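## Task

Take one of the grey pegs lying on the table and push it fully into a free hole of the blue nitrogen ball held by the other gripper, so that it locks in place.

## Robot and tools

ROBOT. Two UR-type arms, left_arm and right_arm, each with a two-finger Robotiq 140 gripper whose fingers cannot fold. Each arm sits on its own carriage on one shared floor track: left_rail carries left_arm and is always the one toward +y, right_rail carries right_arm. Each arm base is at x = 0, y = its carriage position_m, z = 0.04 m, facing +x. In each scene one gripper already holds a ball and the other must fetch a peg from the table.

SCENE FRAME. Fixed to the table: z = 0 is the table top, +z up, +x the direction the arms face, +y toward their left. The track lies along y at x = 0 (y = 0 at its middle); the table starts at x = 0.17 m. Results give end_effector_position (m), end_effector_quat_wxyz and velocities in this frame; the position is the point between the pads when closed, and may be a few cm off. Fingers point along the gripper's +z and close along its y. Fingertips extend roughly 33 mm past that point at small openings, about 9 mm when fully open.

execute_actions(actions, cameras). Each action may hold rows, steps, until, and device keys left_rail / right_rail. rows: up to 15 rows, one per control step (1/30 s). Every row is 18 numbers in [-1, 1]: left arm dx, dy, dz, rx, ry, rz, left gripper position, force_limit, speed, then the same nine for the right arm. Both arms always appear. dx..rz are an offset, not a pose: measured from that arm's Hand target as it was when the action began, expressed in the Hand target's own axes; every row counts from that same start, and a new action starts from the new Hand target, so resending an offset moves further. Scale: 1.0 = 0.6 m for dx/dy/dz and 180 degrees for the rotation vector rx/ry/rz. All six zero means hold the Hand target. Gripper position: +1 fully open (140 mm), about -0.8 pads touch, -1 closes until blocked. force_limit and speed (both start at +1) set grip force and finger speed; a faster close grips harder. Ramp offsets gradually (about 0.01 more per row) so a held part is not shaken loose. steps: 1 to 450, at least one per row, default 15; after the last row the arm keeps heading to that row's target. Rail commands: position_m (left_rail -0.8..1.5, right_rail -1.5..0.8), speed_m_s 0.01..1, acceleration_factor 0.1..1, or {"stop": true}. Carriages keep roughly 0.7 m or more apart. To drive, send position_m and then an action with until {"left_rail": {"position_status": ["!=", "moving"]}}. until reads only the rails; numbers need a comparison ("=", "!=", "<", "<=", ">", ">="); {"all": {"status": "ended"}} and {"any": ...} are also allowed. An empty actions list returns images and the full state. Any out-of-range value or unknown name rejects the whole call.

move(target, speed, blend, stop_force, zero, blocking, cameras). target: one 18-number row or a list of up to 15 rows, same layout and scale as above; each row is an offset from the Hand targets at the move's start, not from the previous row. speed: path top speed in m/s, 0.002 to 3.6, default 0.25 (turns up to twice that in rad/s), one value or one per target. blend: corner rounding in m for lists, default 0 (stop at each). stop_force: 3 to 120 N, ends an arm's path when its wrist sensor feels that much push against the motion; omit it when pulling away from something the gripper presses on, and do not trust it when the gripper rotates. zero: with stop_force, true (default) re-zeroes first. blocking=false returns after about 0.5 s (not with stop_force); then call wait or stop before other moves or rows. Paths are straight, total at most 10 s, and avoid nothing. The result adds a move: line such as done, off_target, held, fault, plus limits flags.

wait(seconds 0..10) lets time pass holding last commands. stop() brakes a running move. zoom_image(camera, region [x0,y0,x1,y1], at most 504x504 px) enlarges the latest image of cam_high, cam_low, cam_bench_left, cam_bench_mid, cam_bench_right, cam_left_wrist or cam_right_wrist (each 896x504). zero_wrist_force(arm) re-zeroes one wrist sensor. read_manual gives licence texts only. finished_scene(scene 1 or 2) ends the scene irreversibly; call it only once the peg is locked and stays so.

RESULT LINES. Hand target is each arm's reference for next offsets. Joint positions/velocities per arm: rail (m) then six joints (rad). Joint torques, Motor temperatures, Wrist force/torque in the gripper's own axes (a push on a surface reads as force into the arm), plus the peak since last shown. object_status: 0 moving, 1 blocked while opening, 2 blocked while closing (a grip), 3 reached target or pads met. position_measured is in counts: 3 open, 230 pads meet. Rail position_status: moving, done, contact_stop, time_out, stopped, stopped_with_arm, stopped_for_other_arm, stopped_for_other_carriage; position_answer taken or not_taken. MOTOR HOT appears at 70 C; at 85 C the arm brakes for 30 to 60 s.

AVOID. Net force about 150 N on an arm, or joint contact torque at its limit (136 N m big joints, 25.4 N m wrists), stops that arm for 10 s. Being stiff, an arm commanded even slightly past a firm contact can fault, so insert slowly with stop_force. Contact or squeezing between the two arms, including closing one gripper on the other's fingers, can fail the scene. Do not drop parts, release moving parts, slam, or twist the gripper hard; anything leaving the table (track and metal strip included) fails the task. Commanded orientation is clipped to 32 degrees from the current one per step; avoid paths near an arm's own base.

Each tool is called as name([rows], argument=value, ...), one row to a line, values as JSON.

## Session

execute_actions(actions=[])

zoom_image(camera="cam_right_wrist", region=[400, 150, 500, 250])

zoom_image(camera="cam_left_wrist", region=[400, 150, 540, 260])

Scene clock: 0.00 s.
left_arm: end_effector_position=(+0.3223, +0.0342, +0.1383) position_measured=198 object_status=3 end_effector_quat_wxyz=(+0.407, +0.588, -0.538, +0.446) | right_arm: end_effector_position=(+0.3456, -0.3643, +0.5800) position_measured=3 object_status=3 end_effector_quat_wxyz=(+0.000, +0.000, +1.000, +0.000)
Joint positions: left_arm=[0.446 -0.802 -0.844 2.49 -4.44 -2.22 -2.926] | right_arm=[-0.392 -0.316 -1.725 0.971 -0.816 -1.571 -0.316]
Joint velocities: within noise
Joint torques (N m): no reading
Motor temperatures (°C): left_arm=[30 30 33 42 34 43] | right_arm=[33 33 31 39 34 40]
Wrist force (N): no reading
Wrist torque (N m): no reading
Wrist force, peak (N): no reading
Hand target: left_arm +0.3223, +0.0342, +0.1383; +0.407, +0.588, -0.538, +0.446 | right_arm +0.3456, -0.3643, +0.5800; +0.000, +0.000, +1.000, +0.000
Tool commands: left_gripper/position=-0.545098 left_gripper/force_limit=+1.0 left_gripper/speed=+1.0 right_gripper/position=+1.0 right_gripper/force_limit=+1.0 right_gripper/speed=+1.0
left_rail: position_m=0.446 position_status=done
right_rail: position_m=-0.392 position_status=done

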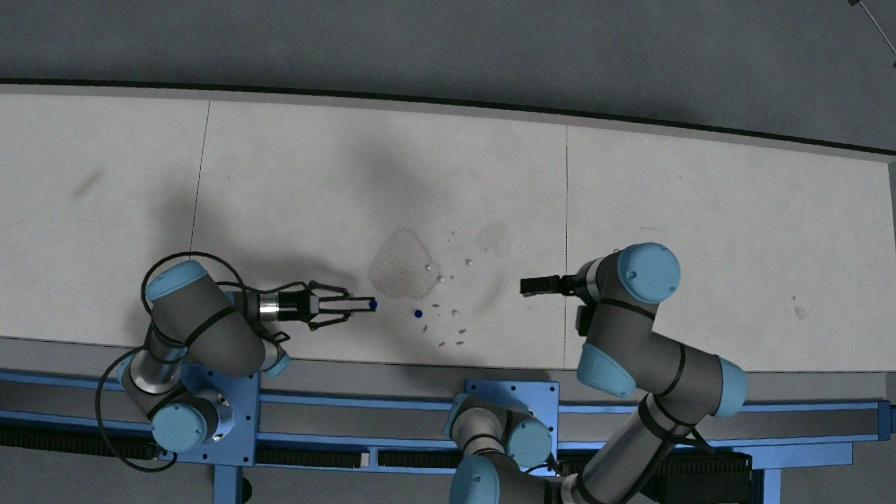

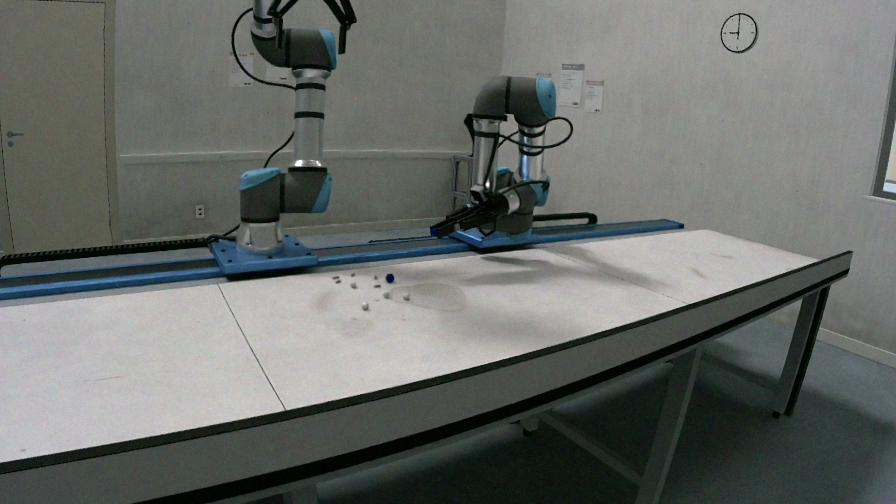

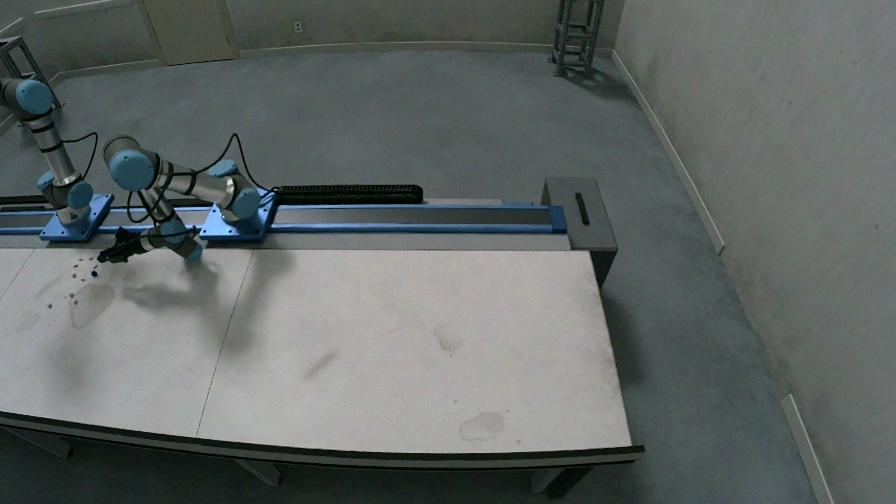

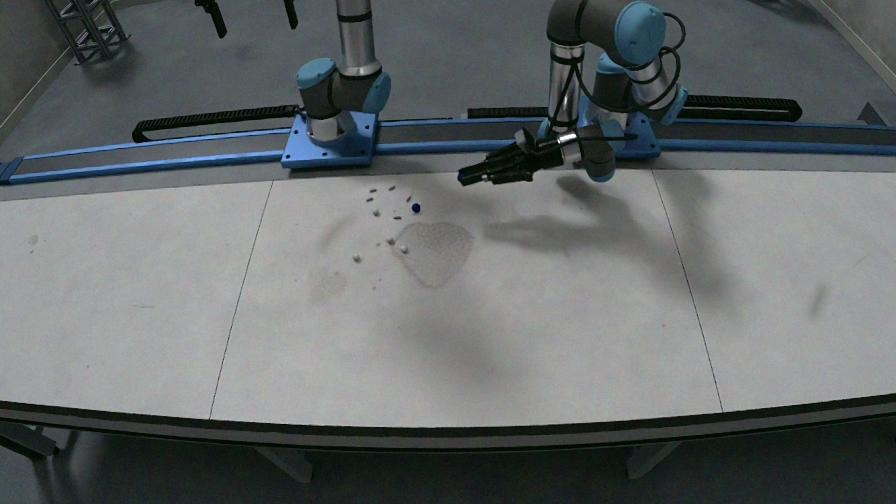

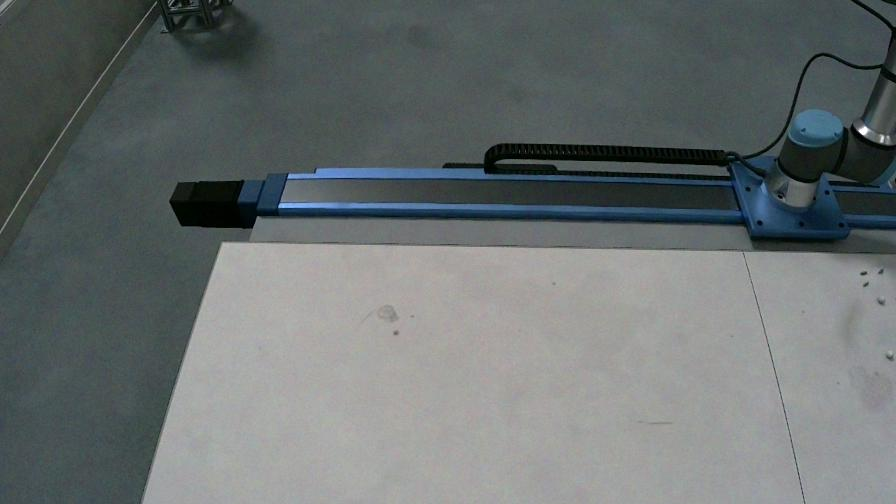

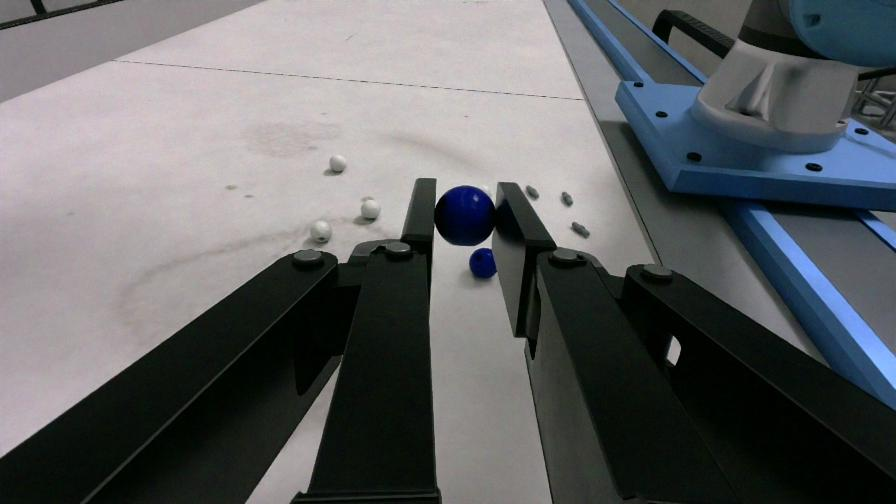

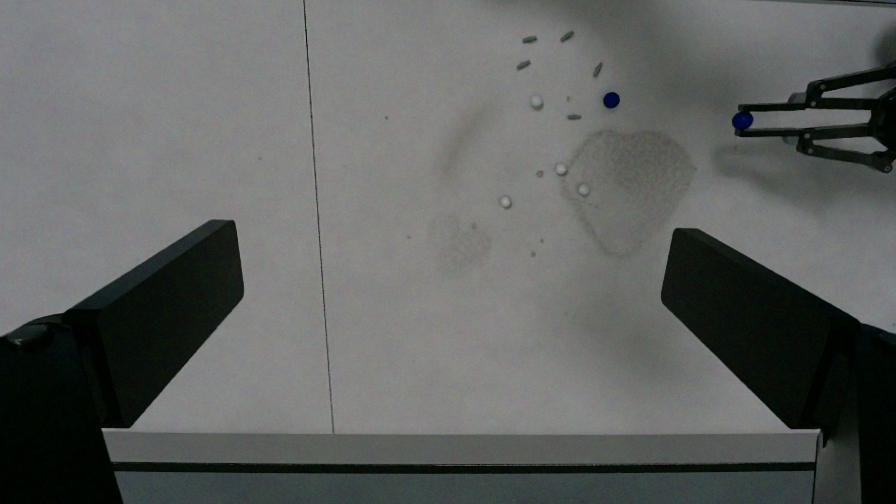

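Scaled by 5.040 from the camera's 896x504 image, which has a finer 1280x720 frame.

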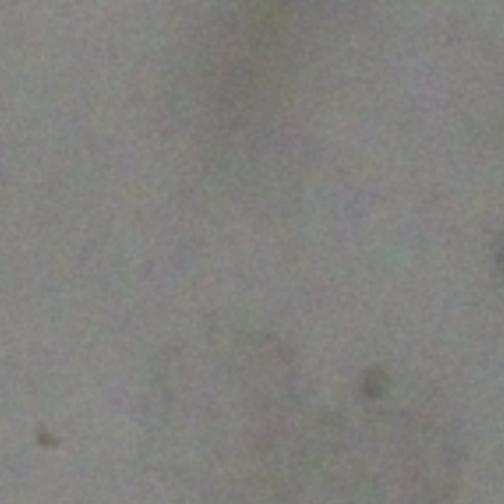

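Scaled by 3.600 from the camera's 896x504 image, which has a finer 1280x720 frame.

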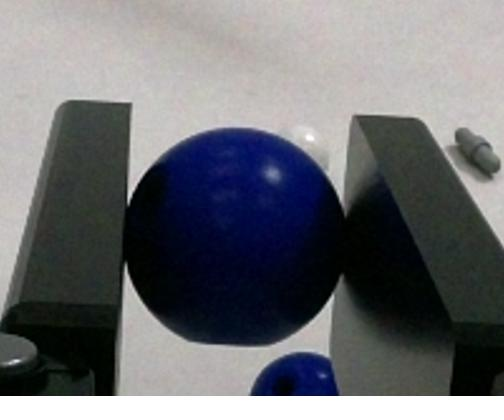

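zoom_image(camera="cam_right_wrist", region=[720, 90, 780, 150])

zoom_image(camera="cam_right_wrist", region=[500, 10, 660, 150])

zoom_image(camera="cam_high", region=[350, 270, 480, 360])

zoom_image(camera="cam_bench_mid", region=[440, 150, 500, 200])

zoom_image(camera="cam_low", region=[410, 200, 470, 250])

Scaled by 8.400 from the camera's 896x504 image, which has a finer 1280x720 frame.

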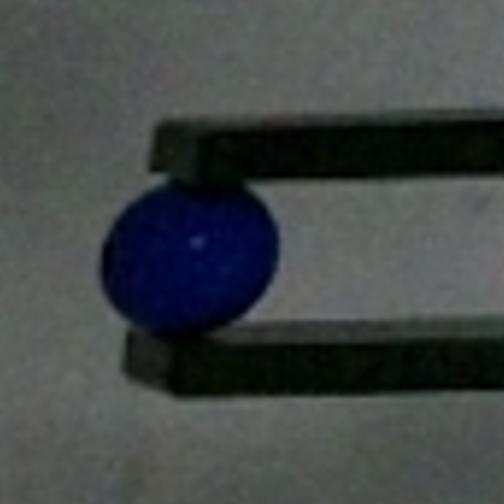

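Scaled by 3.150 from the camera's 896x504 image, which has a finer 1280x720 frame.

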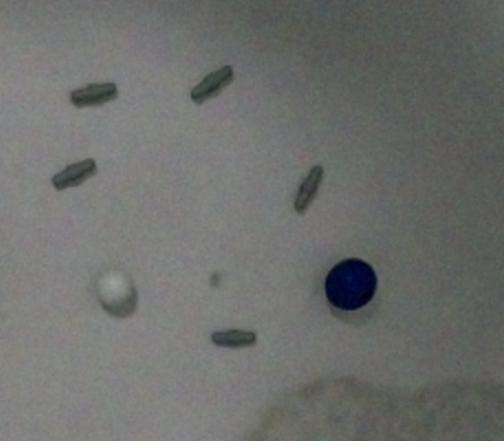

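Scaled by 3.877 from the camera's 896x504 image, which has a finer 1280x720 frame.

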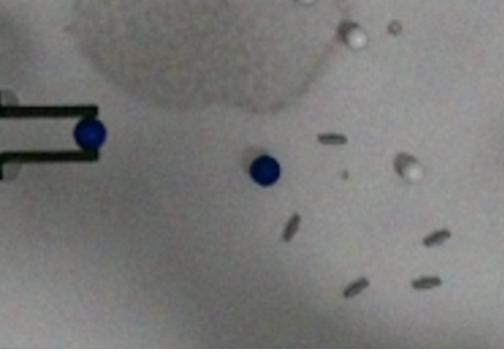

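Scaled by 8.400 from the camera's 896x504 image, which has a finer 1280x720 frame.

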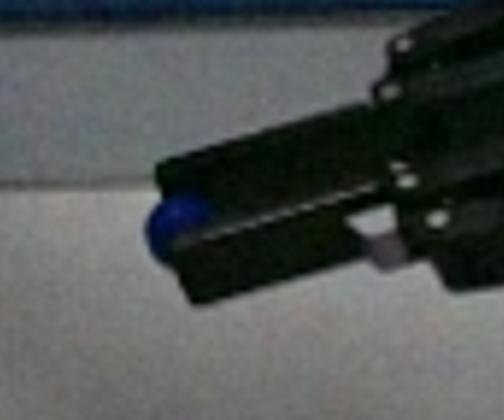

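Scaled by 8.400 from the camera's 896x504 image, which has a finer 1280x720 frame.

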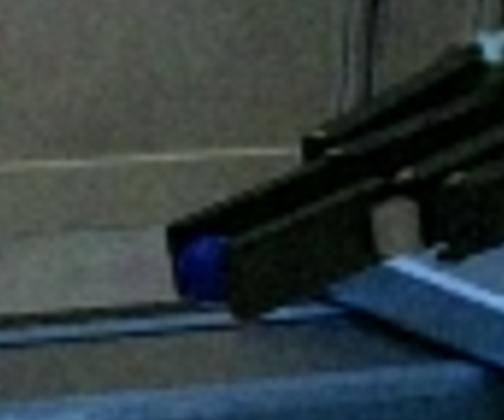

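move(target=[0,0,0,0,0,0,-1,1,1, 0.0177,0.3067,0.7667,0,0,0.5,-0.3,1,0], speed=0.3, cameras=["cam_right_wrist","cam_left_wrist"])

zoom_image(camera="cam_right_wrist", region=[360, 50, 560, 250])

Scene clock: 29.93 s.
left_arm: end_effector_position=(+0.3223, +0.0342, +0.1383) position_measured=201 object_status=2 end_effector_quat_wxyz=(+0.407, +0.588, -0.538, +0.446) | right_arm: end_effector_position=(+0.3350, -0.1803, +0.1201) position_measured=167 object_status=3 end_effector_quat_wxyz=(+0.000, +0.707, +0.707, +0.000)
Joint positions: left_arm=[0.446 -0.802 -0.844 2.49 -4.44 -2.22 -2.926] | right_arm=[-0.392 0.219 -1.735 2.243 -2.078 -1.571 1.79]
Joint torques (N m): left_arm=[-3.28 -32.1 1.3 -3.31 0.63 1.1] | right_arm=[7.36 -3.51 -13.97 -5.82 -2.13 2.43]
Wrist force (N): left_arm=[-0.1 0.1 0.2] | right_arm=[-0.3 -0.1 0.1]
Wrist torque (N m): left_arm=[0.02 0.03 0.01] | right_arm=[-0.01 0.04 -0.08]
Wrist force, peak (N): left_arm=[0.1 0.1 0.4] | right_arm=[0.1 -0.2 1.3]
Hand target: left_arm +0.3223, +0.0342, +0.1383; +0.407, +0.588, -0.538, +0.446 | right_arm +0.3350, -0.1803, +0.1200; +0.000, +0.707, +0.707, +0.000
Off the commanded pose: left_arm 0.000 m, 0 deg | right_arm 0.000 m, 0 deg.
left_rail: position_m=0.446 position_status=done
right_rail: position_m=-0.392 position_status=done
move: done
Images, in order (width x height): cam_left_wrist 896x504, cam_right_wrist 896x504.

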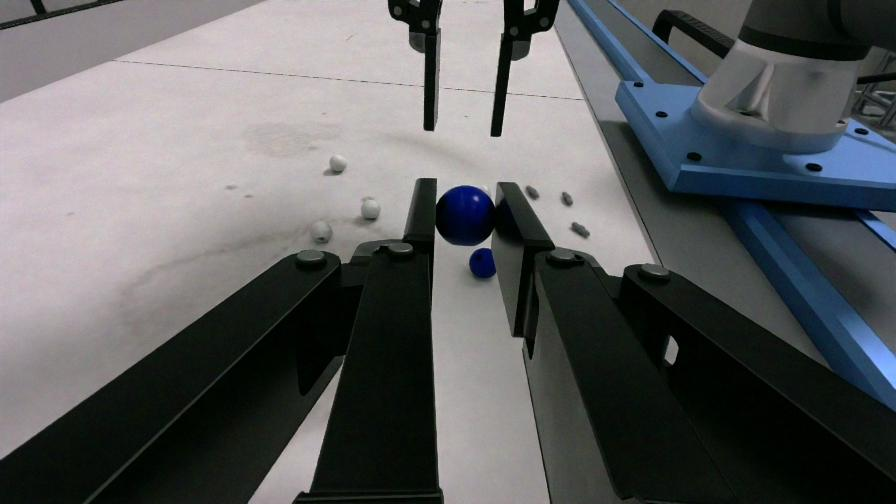

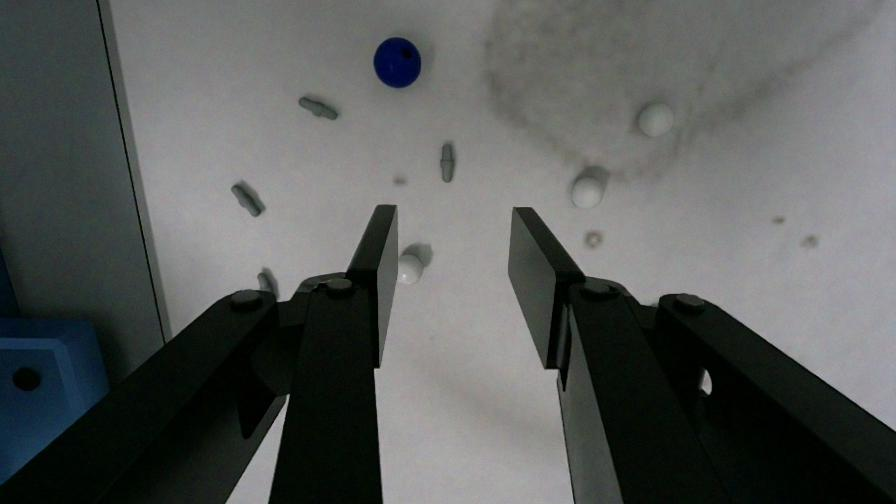

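Scaled by 2.520 from the camera's 896x504 image, which has a finer 1280x720 frame.

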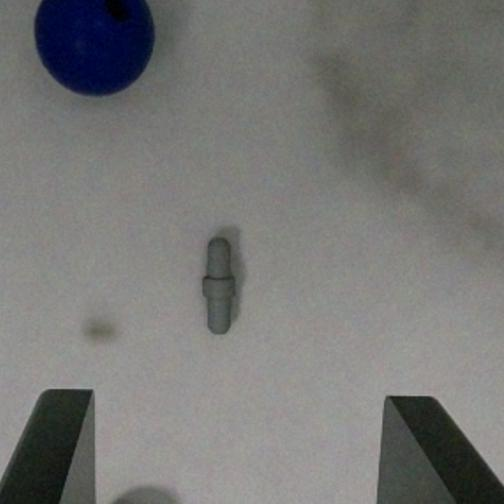

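move(target=[0,0,0,0,0,0,-1,1,1, -0.0038,0,0.125,0,0,-0.008,-0.3,1,0], speed=0.12)

move(target=[0,0,0,0,0,0,-1,1,1, 0,0,0.0205,0,0,0,-0.3,1,0], speed=0.01, stop_force=5, cameras=["cam_right_wrist"])

zoom_image(camera="cam_right_wrist", region=[360, 150, 560, 350])

Scene clock: 42.40 s.
left_arm: end_effector_position=(+0.3223, +0.0342, +0.1383) position_measured=201 object_status=2 end_effector_quat_wxyz=(+0.407, +0.588, -0.538, +0.446) | right_arm: end_effector_position=(+0.3350, -0.1826, +0.0451) position_measured=167 object_status=3 end_effector_quat_wxyz=(+0.000, +0.698, +0.716, +0.000)
Joint positions: left_arm=[0.446 -0.802 -0.844 2.49 -4.44 -2.22 -2.926] | right_arm=[-0.392 0.213 -1.598 2.361 -2.334 -1.571 1.759]
Joint torques (N m): left_arm=[-5.02 -33.22 2.17 -3.32 1.12 1.19] | right_arm=[-3.33 -6.95 -11.01 -5.58 1.49 -2.67]
Wrist force (N): left_arm=[-0.1 0.1 0.2] | right_arm=[-0.4 0.0 0.3]
Wrist torque (N m): left_arm=[0.02 0.02 0.00] | right_arm=[0.01 0.06 0.07]
Wrist force, peak (N): left_arm=[0.0 0.2 0.3] | right_arm=[-0.6 -0.2 1.1]
Hand target: left_arm +0.3223, +0.0342, +0.1383; +0.407, +0.588, -0.538, +0.446 | right_arm +0.3350, -0.1826, +0.0450; +0.000, +0.698, +0.716, +0.000
Off the commanded pose: left_arm 0.000 m, 0 deg | right_arm 0.000 m, 0 deg.
left_rail: position_m=0.446 position_status=done
right_rail: position_m=-0.392 position_status=done
move: done

Scene clock: 44.60 s.
left_arm: end_effector_position=(+0.3223, +0.0342, +0.1383) position_measured=201 object_status=2 end_effector_quat_wxyz=(+0.407, +0.588, -0.538, +0.446) | right_arm: end_effector_position=(+0.3350, -0.1826, +0.0327) position_measured=167 object_status=3 end_effector_quat_wxyz=(+0.000, +0.698, +0.716, +0.000)
Joint positions: left_arm=[0.446 -0.802 -0.844 2.49 -4.44 -2.22 -2.926] | right_arm=[-0.392 0.213 -1.568 2.377 -2.379 -1.571 1.759]
Joint torques (N m): left_arm=[-5.36 -33.21 2.57 -3.58 1.4 1.4] | right_arm=[1.99 -8.8 -9.8 -5.77 1.3 -2.23]
Wrist force (N): left_arm=[-0.1 -0.1 -0.1] | right_arm=[-0.2 -0.3 0.0]
Wrist torque (N m): left_arm=[-0.02 0.02 0.00] | right_arm=[-0.08 0.02 0.07]
Wrist force, peak (N): left_arm=[0.2 -0.3 0.3] | right_arm=[-0.5 -0.3 0.3]
Hand target: left_arm +0.3223, +0.0342, +0.1383; +0.407, +0.588, -0.538, +0.446 | right_arm +0.3350, -0.1826, +0.0327; +0.000, +0.698, +0.716, +0.000
Off the commanded pose: left_arm 0.000 m, 0 deg | right_arm 0.000 m, 0 deg.
left_rail: position_m=0.446 position_status=done
right_rail: position_m=-0.392 position_status=done
move: done
Images, in order (width x height): cam_right_wrist 896x504.

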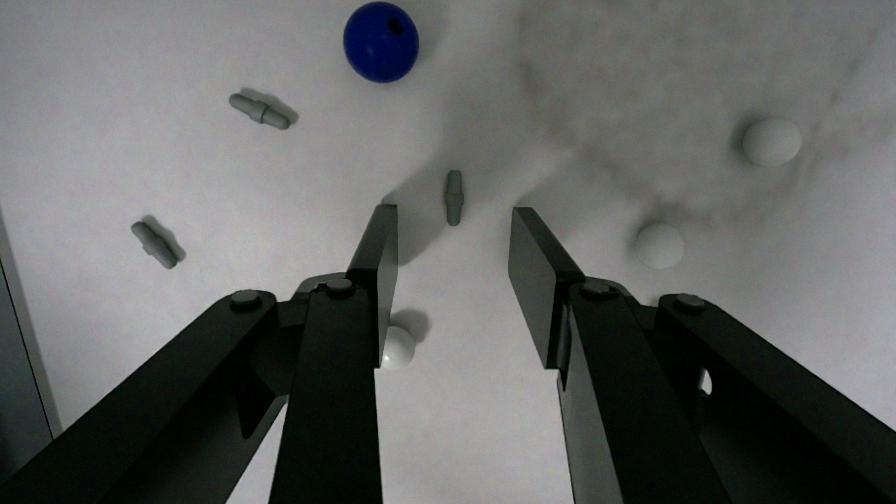

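Scaled by 2.520 from the camera's 896x504 image, which has a finer 1280x720 frame.

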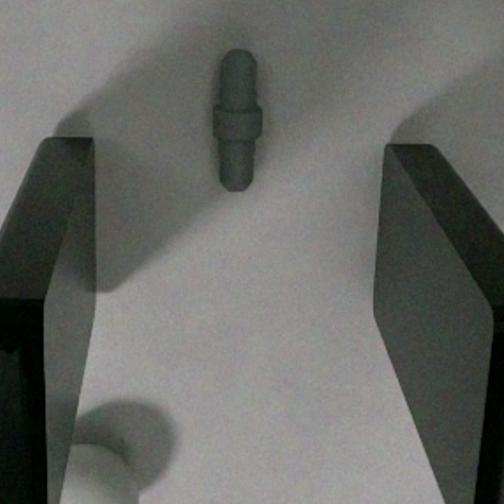

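execute_actions([
  {"rows":[[0,0,0,0,0,0,-1,1,1,-0.0005,0,0,0,0,0,-1,1,-1]],"steps":75},
], cameras=["cam_right_wrist"])

zoom_image(camera="cam_right_wrist", region=[400, 150, 500, 250])

Scene clock: 50.80 s.
left_arm: end_effector_position=(+0.3223, +0.0342, +0.1383) position_measured=201 object_status=2 end_effector_quat_wxyz=(+0.407, +0.588, -0.538, +0.446) | right_arm: end_effector_position=(+0.3350, -0.1829, +0.0327) position_measured=228 object_status=2 end_effector_quat_wxyz=(+0.000, +0.698, +0.716, +0.000)
Joint positions: left_arm=[0.446 -0.802 -0.844 2.49 -4.44 -2.22 -2.926] | right_arm=[-0.392 0.213 -1.569 2.377 -2.379 -1.571 1.758]
Joint torques (N m): left_arm=[-5.51 -35.33 4.29 -3.5 1.31 1.24] | right_arm=[-7.39 -28.36 -9.76 -5.34 0.12 -2.6]
Wrist force (N): left_arm=[0.1 0.0 0.0] | right_arm=[-0.7 -0.4 -2.2]
Wrist torque (N m): left_arm=[0.01 -0.01 0.00] | right_arm=[-0.04 0.10 0.06]
Wrist force, peak (N): left_arm=[-0.1 0.2 0.4] | right_arm=[-0.6 -0.7 -2.6]
Hand target: left_arm +0.3223, +0.0342, +0.1383; +0.407, +0.588, -0.538, +0.446 | right_arm +0.3350, -0.1829, +0.0327; +0.000, +0.698, +0.716, +0.000
Off the commanded pose: left_arm 0.000 m, 0 deg | right_arm 0.000 m, 0 deg.
left_rail: position_m=0.446 position_status=done
right_rail: position_m=-0.392 position_status=done
Images, in order (width x height): cam_right_wrist 896x504.

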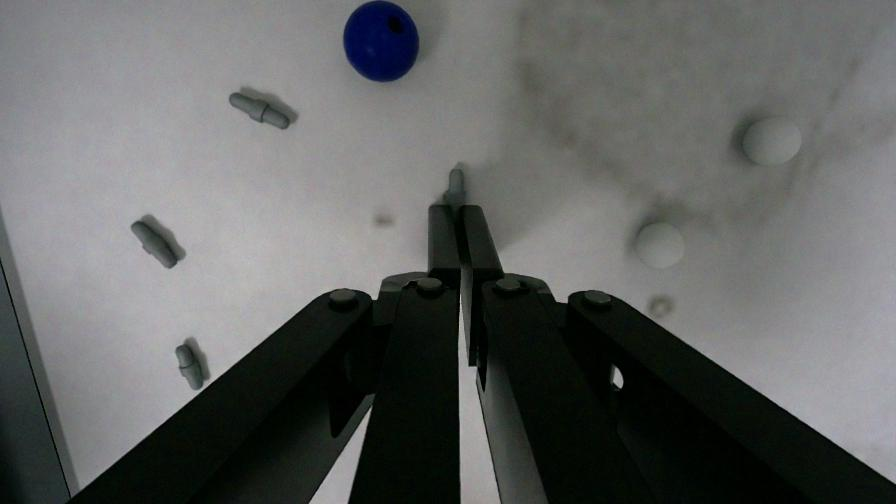

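Scaled by 5.040 from the camera's 896x504 image, which has a finer 1280x720 frame.

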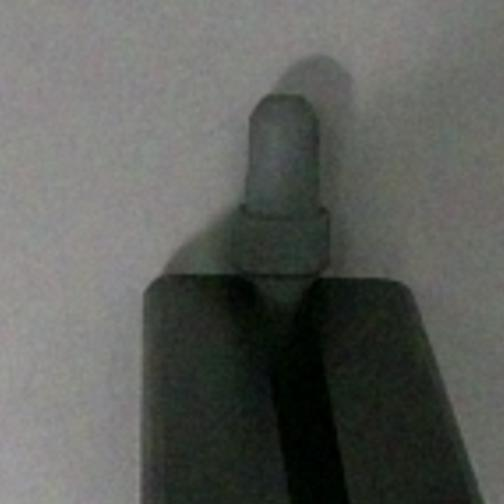

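move([
  [0,0,0,0,0,0,-1,1,1, 0,0,-0.1,0,0,0,-1,1,-1],
  [0,0,0,0,0,0,-1,1,1, 0.1848,-0.0007,-0.1797,0.0025,0.0872,-0.0203,-1,1,-1],
], speed=[0.1,0.15], blend=[0.03,0], cameras=["cam_left_wrist","cam_right_wrist"])

zoom_image(camera="cam_right_wrist", region=[350, 0, 550, 250])

Scene clock: 70.77 s.
left_arm: end_effector_position=(+0.3223, +0.0342, +0.1383) position_measured=201 object_status=2 end_effector_quat_wxyz=(+0.407, +0.588, -0.538, +0.446) | right_arm: end_effector_position=(+0.3318, -0.0722, +0.1405) position_measured=228 object_status=2 end_effector_quat_wxyz=(-0.100, +0.669, +0.731, +0.092)
Joint positions: left_arm=[0.446 -0.802 -0.844 2.49 -4.44 -2.22 -2.926] | right_arm=[-0.392 0.279 -1.694 2.199 -2.129 -1.302 1.767]
Joint torques (N m): left_arm=[-5.04 -35.33 5.58 -3.49 1.52 1.21] | right_arm=[8.39 -6.59 -28.84 -5.72 2.24 2.28]
Wrist force (N): left_arm=[0.1 0.1 0.0] | right_arm=[0.6 0.5 0.3]
Wrist torque (N m): left_arm=[0.01 -0.02 0.00] | right_arm=[0.11 -0.07 -0.05]
Wrist force, peak (N): left_arm=[0.2 0.2 0.3] | right_arm=[-0.7 -0.8 -2.6]
Hand target: left_arm +0.3223, +0.0342, +0.1383; +0.407, +0.588, -0.538, +0.446 | right_arm +0.3318, -0.0720, +0.1405; -0.100, +0.669, +0.731, +0.093
Off the commanded pose: left_arm 0.000 m, 0 deg | right_arm 0.000 m, 0 deg.
left_rail: position_m=0.446 position_status=done
right_rail: position_m=-0.392 position_status=done
move: done
Images, in order (width x height): cam_left_wrist 896x504, cam_right_wrist 896x504.

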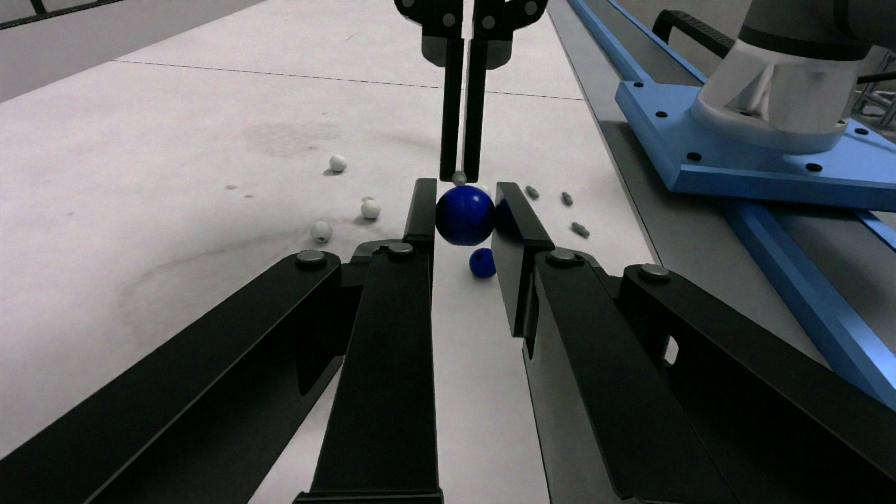

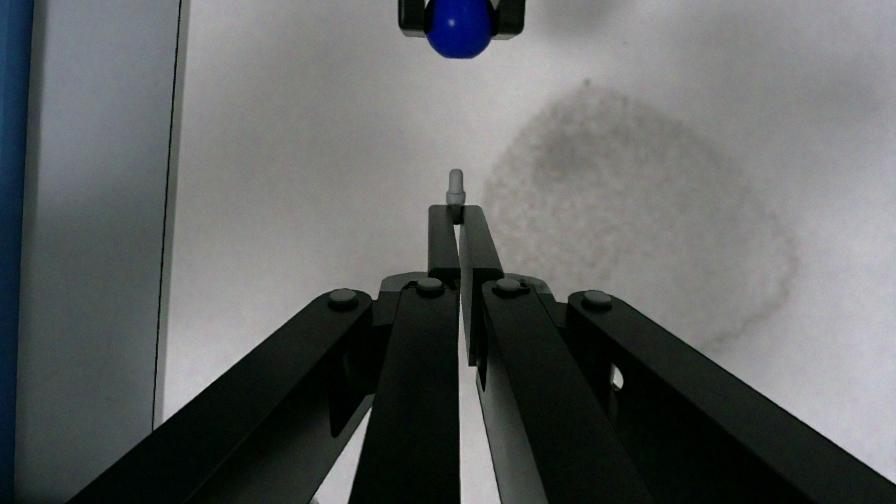

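Scaled by 2.016 from the camera's 896x504 image, which has a finer 1280x720 frame.

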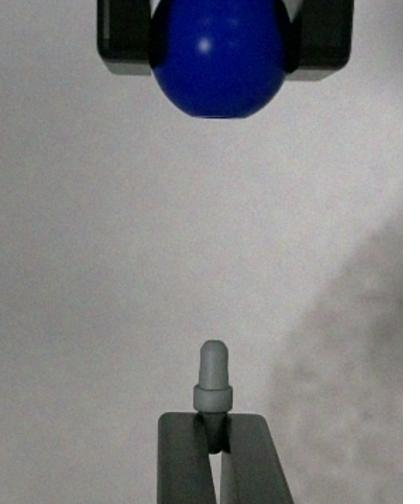

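execute_actions(actions=[], cameras=[])

Scene clock: 72.13 s.
left_arm: end_effector_position=(+0.3223, +0.0342, +0.1383) position_measured=201 object_status=2 end_effector_quat_wxyz=(+0.407, +0.588, -0.538, +0.446) | right_arm: end_effector_position=(+0.3318, -0.0720, +0.1405) position_measured=228 object_status=2 end_effector_quat_wxyz=(-0.100, +0.669, +0.731, +0.093)
Joint positions: left_arm=[0.446 -0.802 -0.844 2.49 -4.44 -2.22 -2.926] | right_arm=[-0.392 0.279 -1.694 2.198 -2.129 -1.302 1.767]
Joint velocities: within noise
Joint torques (N m): left_arm=[-5.46 -35.23 5.99 -3.47 1.37 1.24] | right_arm=[8.07 -6.87 -29.69 -5.89 2.38 2.5]
Motor temperatures (°C): left_arm=[30 30 33 42 34 43] | right_arm=[33 33 31 39 34 40]
Wrist force (N): left_arm=[-0.1 0.0 0.2] | right_arm=[0.7 0.3 0.3]
Wrist torque (N m): left_arm=[0.01 0.03 0.00] | right_arm=[0.06 -0.09 -0.05]
Wrist force, peak (N): left_arm=[0.1 0.2 0.3] | right_arm=[0.8 0.4 0.4]
Hand target: left_arm +0.3223, +0.0342, +0.1383; +0.407, +0.588, -0.538, +0.446 | right_arm +0.3318, -0.0720, +0.1405; -0.100, +0.669, +0.731, +0.093
Tool commands: left_gripper/position=-1.0 left_gripper/force_limit=+1.0 left_gripper/speed=+1.0 right_gripper/position=-1.0 right_gripper/force_limit=+1.0 right_gripper/speed=-1.0
Off the commanded pose: left_arm 0.000 m, 0 deg | right_arm 0.000 m, 0 deg.
left_rail: position_m=0.446 position_status=done
right_rail: position_m=-0.392 position_status=done
No camera images: "cameras" was empty.

move(target=[0,0,0,0,0,0,-1,1,1, 0.0333,0,0,0,0,0,-1,1,-1], speed=0.06, cameras=["cam_right_wrist","cam_left_wrist"])

zoom_image(camera="cam_right_wrist", region=[395, 60, 535, 230])

zoom_image(camera="cam_left_wrist", region=[395, 120, 535, 260])

Scene clock: 76.83 s.
left_arm: end_effector_position=(+0.3223, +0.0342, +0.1383) position_measured=201 object_status=2 end_effector_quat_wxyz=(+0.407, +0.588, -0.538, +0.446) | right_arm: end_effector_position=(+0.3301, -0.0530, +0.1459) position_measured=228 object_status=2 end_effector_quat_wxyz=(-0.100, +0.669, +0.731, +0.093)
Joint positions: left_arm=[0.446 -0.802 -0.844 2.49 -4.44 -2.22 -2.926] | right_arm=[-0.392 0.326 -1.673 2.169 -2.133 -1.305 1.816]
Joint torques (N m): left_arm=[-5.2 -36.05 6.44 -3.39 1.4 1.27] | right_arm=[8.56 -8.18 -30.22 -5.98 -1.54 2.45]
Wrist force (N): left_arm=[0.0 0.0 0.2] | right_arm=[0.6 0.2 0.4]
Wrist torque (N m): left_arm=[0.01 0.00 0.00] | right_arm=[0.08 -0.06 -0.06]
Wrist force, peak (N): left_arm=[0.1 -0.2 0.3] | right_arm=[0.8 0.7 0.5]
Hand target: left_arm +0.3223, +0.0342, +0.1383; +0.407, +0.588, -0.538, +0.446 | right_arm +0.3301, -0.0529, +0.1459; -0.100, +0.669, +0.731, +0.093
Off the commanded pose: left_arm 0.000 m, 0 deg | right_arm 0.000 m, 0 deg.
left_rail: position_m=0.446 position_status=done
right_rail: position_m=-0.392 position_status=done
move: done
Images, in order (width x height): cam_left_wrist 896x504, cam_right_wrist 896x504.

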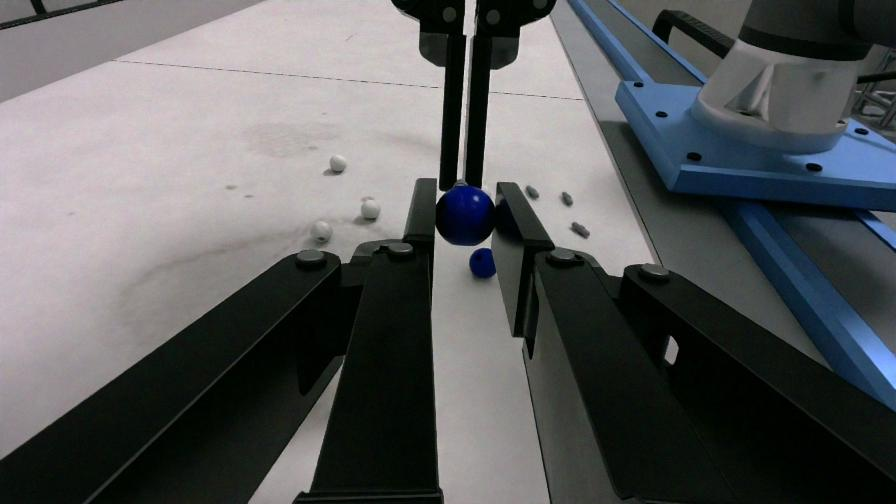

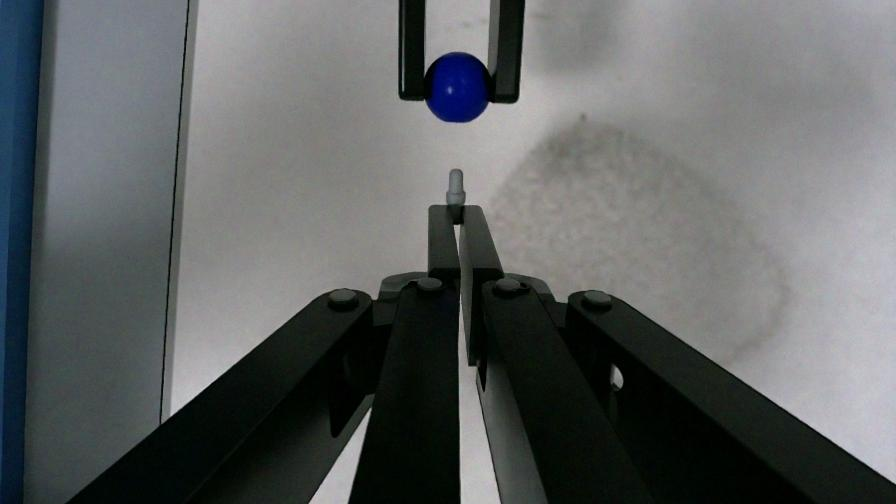

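Scaled by 2.965 from the camera's 896x504 image, which has a finer 1280x720 frame.

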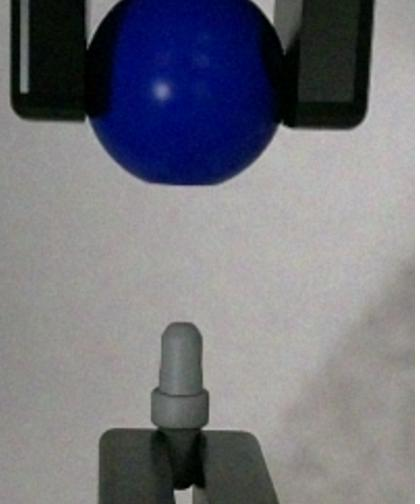

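Scaled by 3.600 from the camera's 896x504 image, which has a finer 1280x720 frame.

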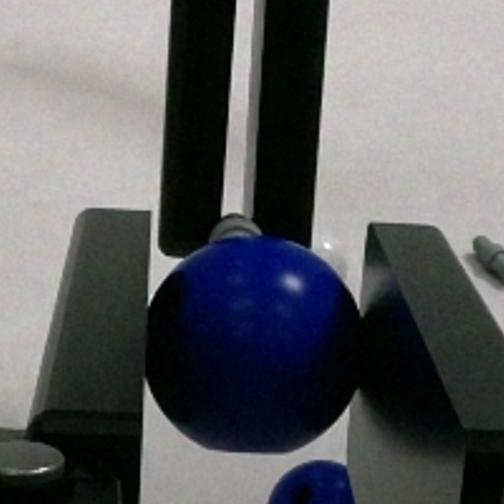

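move(target=[0,0,0,0,0,0,-1,1,1, 0.0367,0,0,0,0,0,-1,1,-1], speed=0.01, stop_force=6, cameras=["cam_right_wrist"])

zoom_image(camera="cam_right_wrist", region=[395, 60, 535, 230])

Scene clock: 82.43 s.
left_arm: end_effector_position=(+0.3223, +0.0342, +0.1383) position_measured=201 object_status=2 end_effector_quat_wxyz=(+0.407, +0.588, -0.538, +0.446) | right_arm: end_effector_position=(+0.3287, -0.0374, +0.1503) position_measured=228 object_status=2 end_effector_quat_wxyz=(-0.100, +0.669, +0.731, +0.092)
Joint positions: left_arm=[0.446 -0.802 -0.844 2.49 -4.44 -2.22 -2.926] | right_arm=[-0.392 0.363 -1.655 2.143 -2.135 -1.308 1.855]
Joint torques (N m): left_arm=[-4.5 -37.56 7.29 -1 0.75 1.23] | right_arm=[-5.55 -32.47 -15.36 -4.17 3.77 -2.63]
Wrist force (N): left_arm=[-0.2 0.3 -5.9] | right_arm=[-5.7 0.5 0.2]
Wrist torque (N m): left_arm=[0.00 0.03 0.00] | right_arm=[0.08 -0.21 0.08]
Wrist force, peak (N): left_arm=[-0.2 -0.3 -10.4] | right_arm=[-10.2 0.1 0.1]
Hand target: left_arm +0.3223, +0.0342, +0.1383; +0.407, +0.588, -0.538, +0.446 | right_arm +0.3287, -0.0375, +0.1503; -0.100, +0.669, +0.731, +0.092 (not the last commanded pose)
Off the commanded pose: left_arm 0.000 m, 0 deg | right_arm 0.006 m, 0 deg.
left_rail: position_m=0.446 position_status=done
right_rail: position_m=-0.392 position_status=done
move: contact (right_arm)
Images, in order (width x height): cam_right_wrist 896x504.

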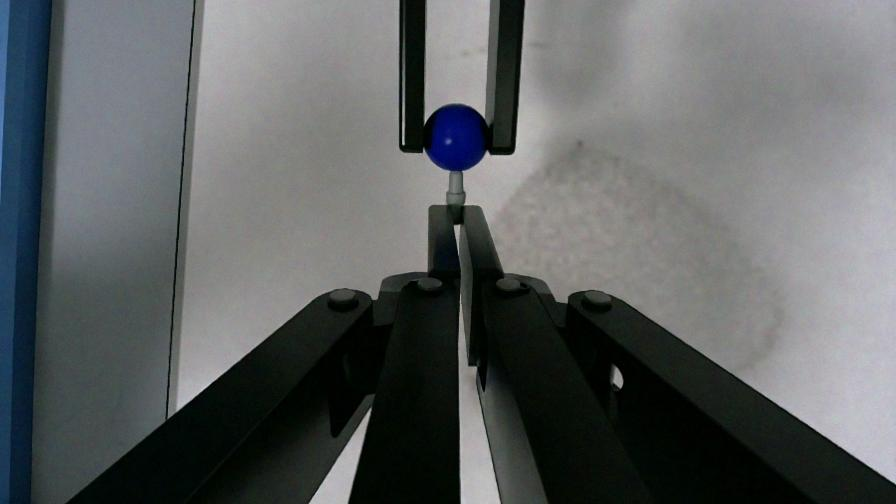

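Scaled by 2.965 from the camera's 896x504 image, which has a finer 1280x720 frame.

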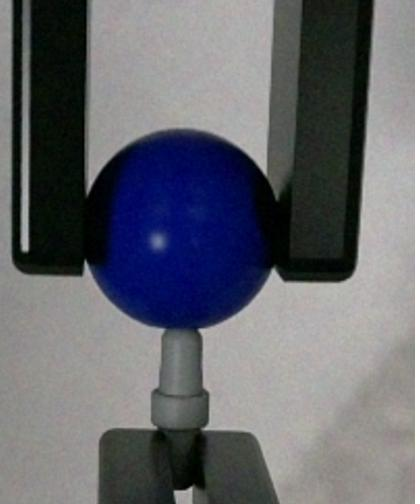

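move(target=[0,0,0,0,0,0,-1,1,1, 0.02,0,0,0,0,0,-1,1,-1], speed=0.006, stop_force=18, cameras=["cam_right_wrist"])

zoom_image(camera="cam_right_wrist", region=[395, 60, 535, 230])

Scene clock: 86.97 s.
left_arm: end_effector_position=(+0.3223, +0.0342, +0.1383) position_measured=201 object_status=2 end_effector_quat_wxyz=(+0.407, +0.588, -0.538, +0.446) | right_arm: end_effector_position=(+0.3279, -0.0290, +0.1526) position_measured=228 object_status=2 end_effector_quat_wxyz=(-0.100, +0.669, +0.731, +0.092)
Joint positions: left_arm=[0.446 -0.802 -0.844 2.49 -4.44 -2.22 -2.926] | right_arm=[-0.392 0.383 -1.645 2.129 -2.136 -1.309 1.875]
Joint torques (N m): left_arm=[-4.89 -34.08 -4.95 -1.11 -2.05 1.36] | right_arm=[-1.25 -36.78 -22.83 -10.3 8.24 -2.6]
Wrist force (N): left_arm=[2.4 -4.4 -22.6] | right_arm=[-22.8 -3.6 2.8]
Wrist torque (N m): left_arm=[0.12 0.11 0.00] | right_arm=[0.28 -0.78 -0.04]
Wrist force, peak (N): left_arm=[1.9 -5.1 -26.4] | right_arm=[-26.8 -4.5 2.7]
Hand target: left_arm +0.3223, +0.0342, +0.1383; +0.407, +0.588, -0.538, +0.446 | right_arm +0.3279, -0.0290, +0.1526; -0.100, +0.669, +0.731, +0.092 (not the last commanded pose)
Off the commanded pose: left_arm 0.000 m, 0 deg | right_arm 0.003 m, 0 deg.
left_rail: position_m=0.446 position_status=done
right_rail: position_m=-0.392 position_status=done
move: contact (right_arm)
Images, in order (width x height): cam_right_wrist 896x504.

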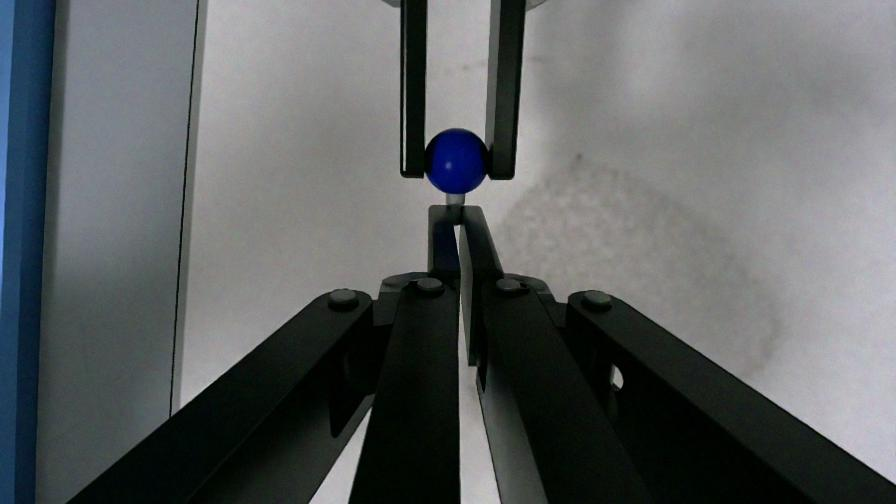

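Scaled by 2.965 from the camera's 896x504 image, which has a finer 1280x720 frame.

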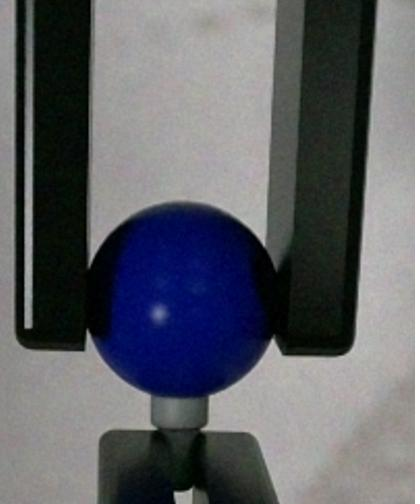

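move(target=[0,0,0,0,0,0,-1,1,1, 0.008,0,0,0,0,0,-1,1,-1], speed=0.003, stop_force=8)

move(target=[0,0,0,0,0,0,-1,1,1, -0.0022,0,0,0,0,0,-1,1,-1], speed=0.01, cameras=["cam_right_wrist","cam_left_wrist"])

zoom_image(camera="cam_right_wrist", region=[395, 60, 535, 230])

Scene clock: 95.47 s.
left_arm: end_effector_position=(+0.3223, +0.0342, +0.1383) position_measured=201 object_status=2 end_effector_quat_wxyz=(+0.407, +0.588, -0.538, +0.446) | right_arm: end_effector_position=(+0.3279, -0.0287, +0.1527) position_measured=228 object_status=2 end_effector_quat_wxyz=(-0.100, +0.669, +0.731, +0.092)
Joint positions: left_arm=[0.446 -0.802 -0.844 2.49 -4.44 -2.22 -2.926] | right_arm=[-0.392 0.384 -1.645 2.128 -2.136 -1.31 1.877]
Joint torques (N m): left_arm=[-5.17 -22.68 -14.08 -0.92 -2.09 1.28] | right_arm=[0.92 -37.06 -22.88 -10.31 11.49 -2.61]
Wrist force (N): left_arm=[0.4 -3.3 -27.2] | right_arm=[-27.7 -3.1 1.2]
Wrist torque (N m): left_arm=[0.16 0.02 0.00] | right_arm=[0.19 -0.86 -0.07]
Wrist force, peak (N): left_arm=[0.9 -5.0 -30.4] | right_arm=[-31.1 -4.5 1.2]
Hand target: left_arm +0.3223, +0.0342, +0.1383; +0.407, +0.588, -0.538, +0.446 | right_arm +0.3279, -0.0287, +0.1527; -0.100, +0.669, +0.731, +0.092 (not the last commanded pose)
Off the commanded pose: left_arm 0.000 m, 0 deg | right_arm 0.004 m, 0 deg.
left_rail: position_m=0.446 position_status=done
right_rail: position_m=-0.392 position_status=done
move: contact (right_arm)

Scene clock: 96.17 s.
left_arm: end_effector_position=(+0.3223, +0.0341, +0.1383) position_measured=201 object_status=2 end_effector_quat_wxyz=(+0.407, +0.588, -0.538, +0.446) | right_arm: end_effector_position=(+0.3280, -0.0298, +0.1525) position_measured=228 object_status=2 end_effector_quat_wxyz=(-0.100, +0.669, +0.731, +0.092)
Joint positions: left_arm=[0.446 -0.802 -0.844 2.49 -4.44 -2.22 -2.926] | right_arm=[-0.392 0.381 -1.646 2.13 -2.136 -1.309 1.874]
Joint torques (N m): left_arm=[-5.29 -22.62 -10.81 -0.92 -1.27 1.3] | right_arm=[-8.52 -33.88 -16.88 -6.18 1.56 -2.47]
Wrist force (N): left_arm=[3.4 -4.1 -0.8] | right_arm=[-0.3 -4.0 3.9]
Wrist torque (N m): left_arm=[0.13 0.13 0.00] | right_arm=[0.14 -0.21 0.03]
Wrist force, peak (N): left_arm=[0.4 -3.4 -27.3] | right_arm=[-27.8 -3.0 0.9]
Hand target: left_arm +0.3223, +0.0342, +0.1383; +0.407, +0.588, -0.538, +0.446 | right_arm +0.3280, -0.0299, +0.1524; -0.100, +0.669, +0.731, +0.092
Off the commanded pose: left_arm 0.000 m, 0 deg | right_arm 0.000 m, 0 deg.
left_rail: position_m=0.446 position_status=done
right_rail: position_m=-0.392 position_status=done
move: done
Images, in order (width x height): cam_left_wrist 896x504, cam_right_wrist 896x504.

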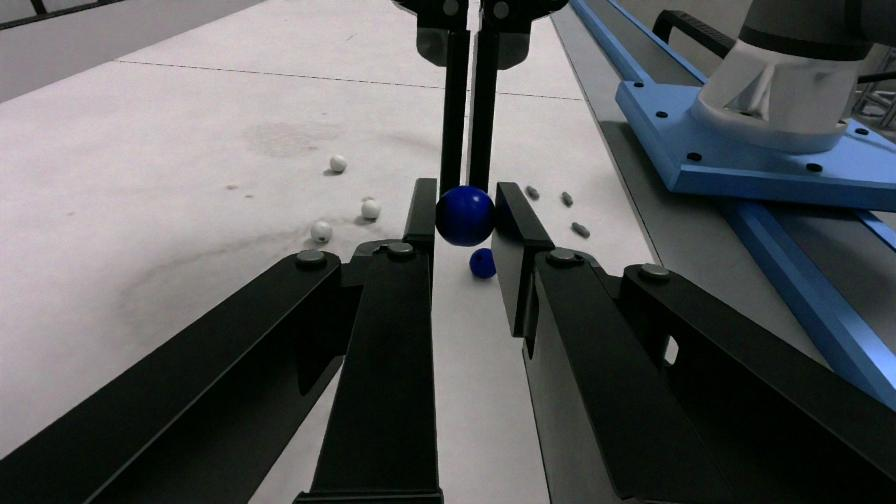

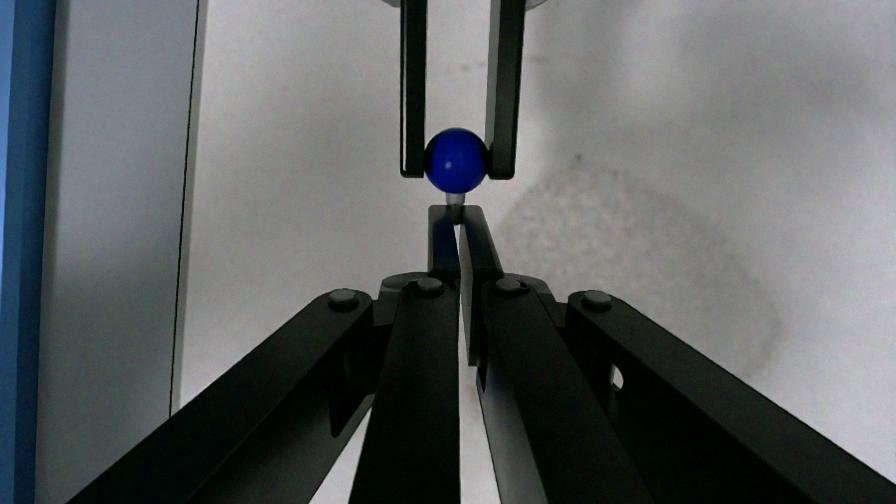

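Scaled by 2.965 from the camera's 896x504 image, which has a finer 1280x720 frame.

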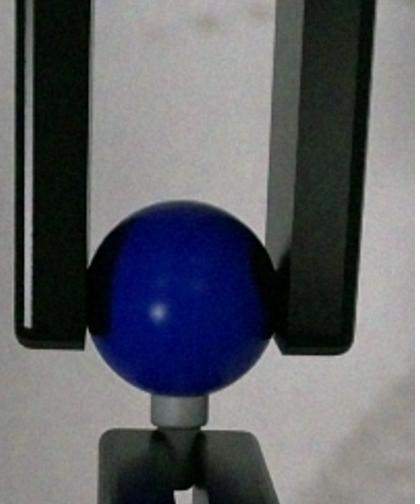

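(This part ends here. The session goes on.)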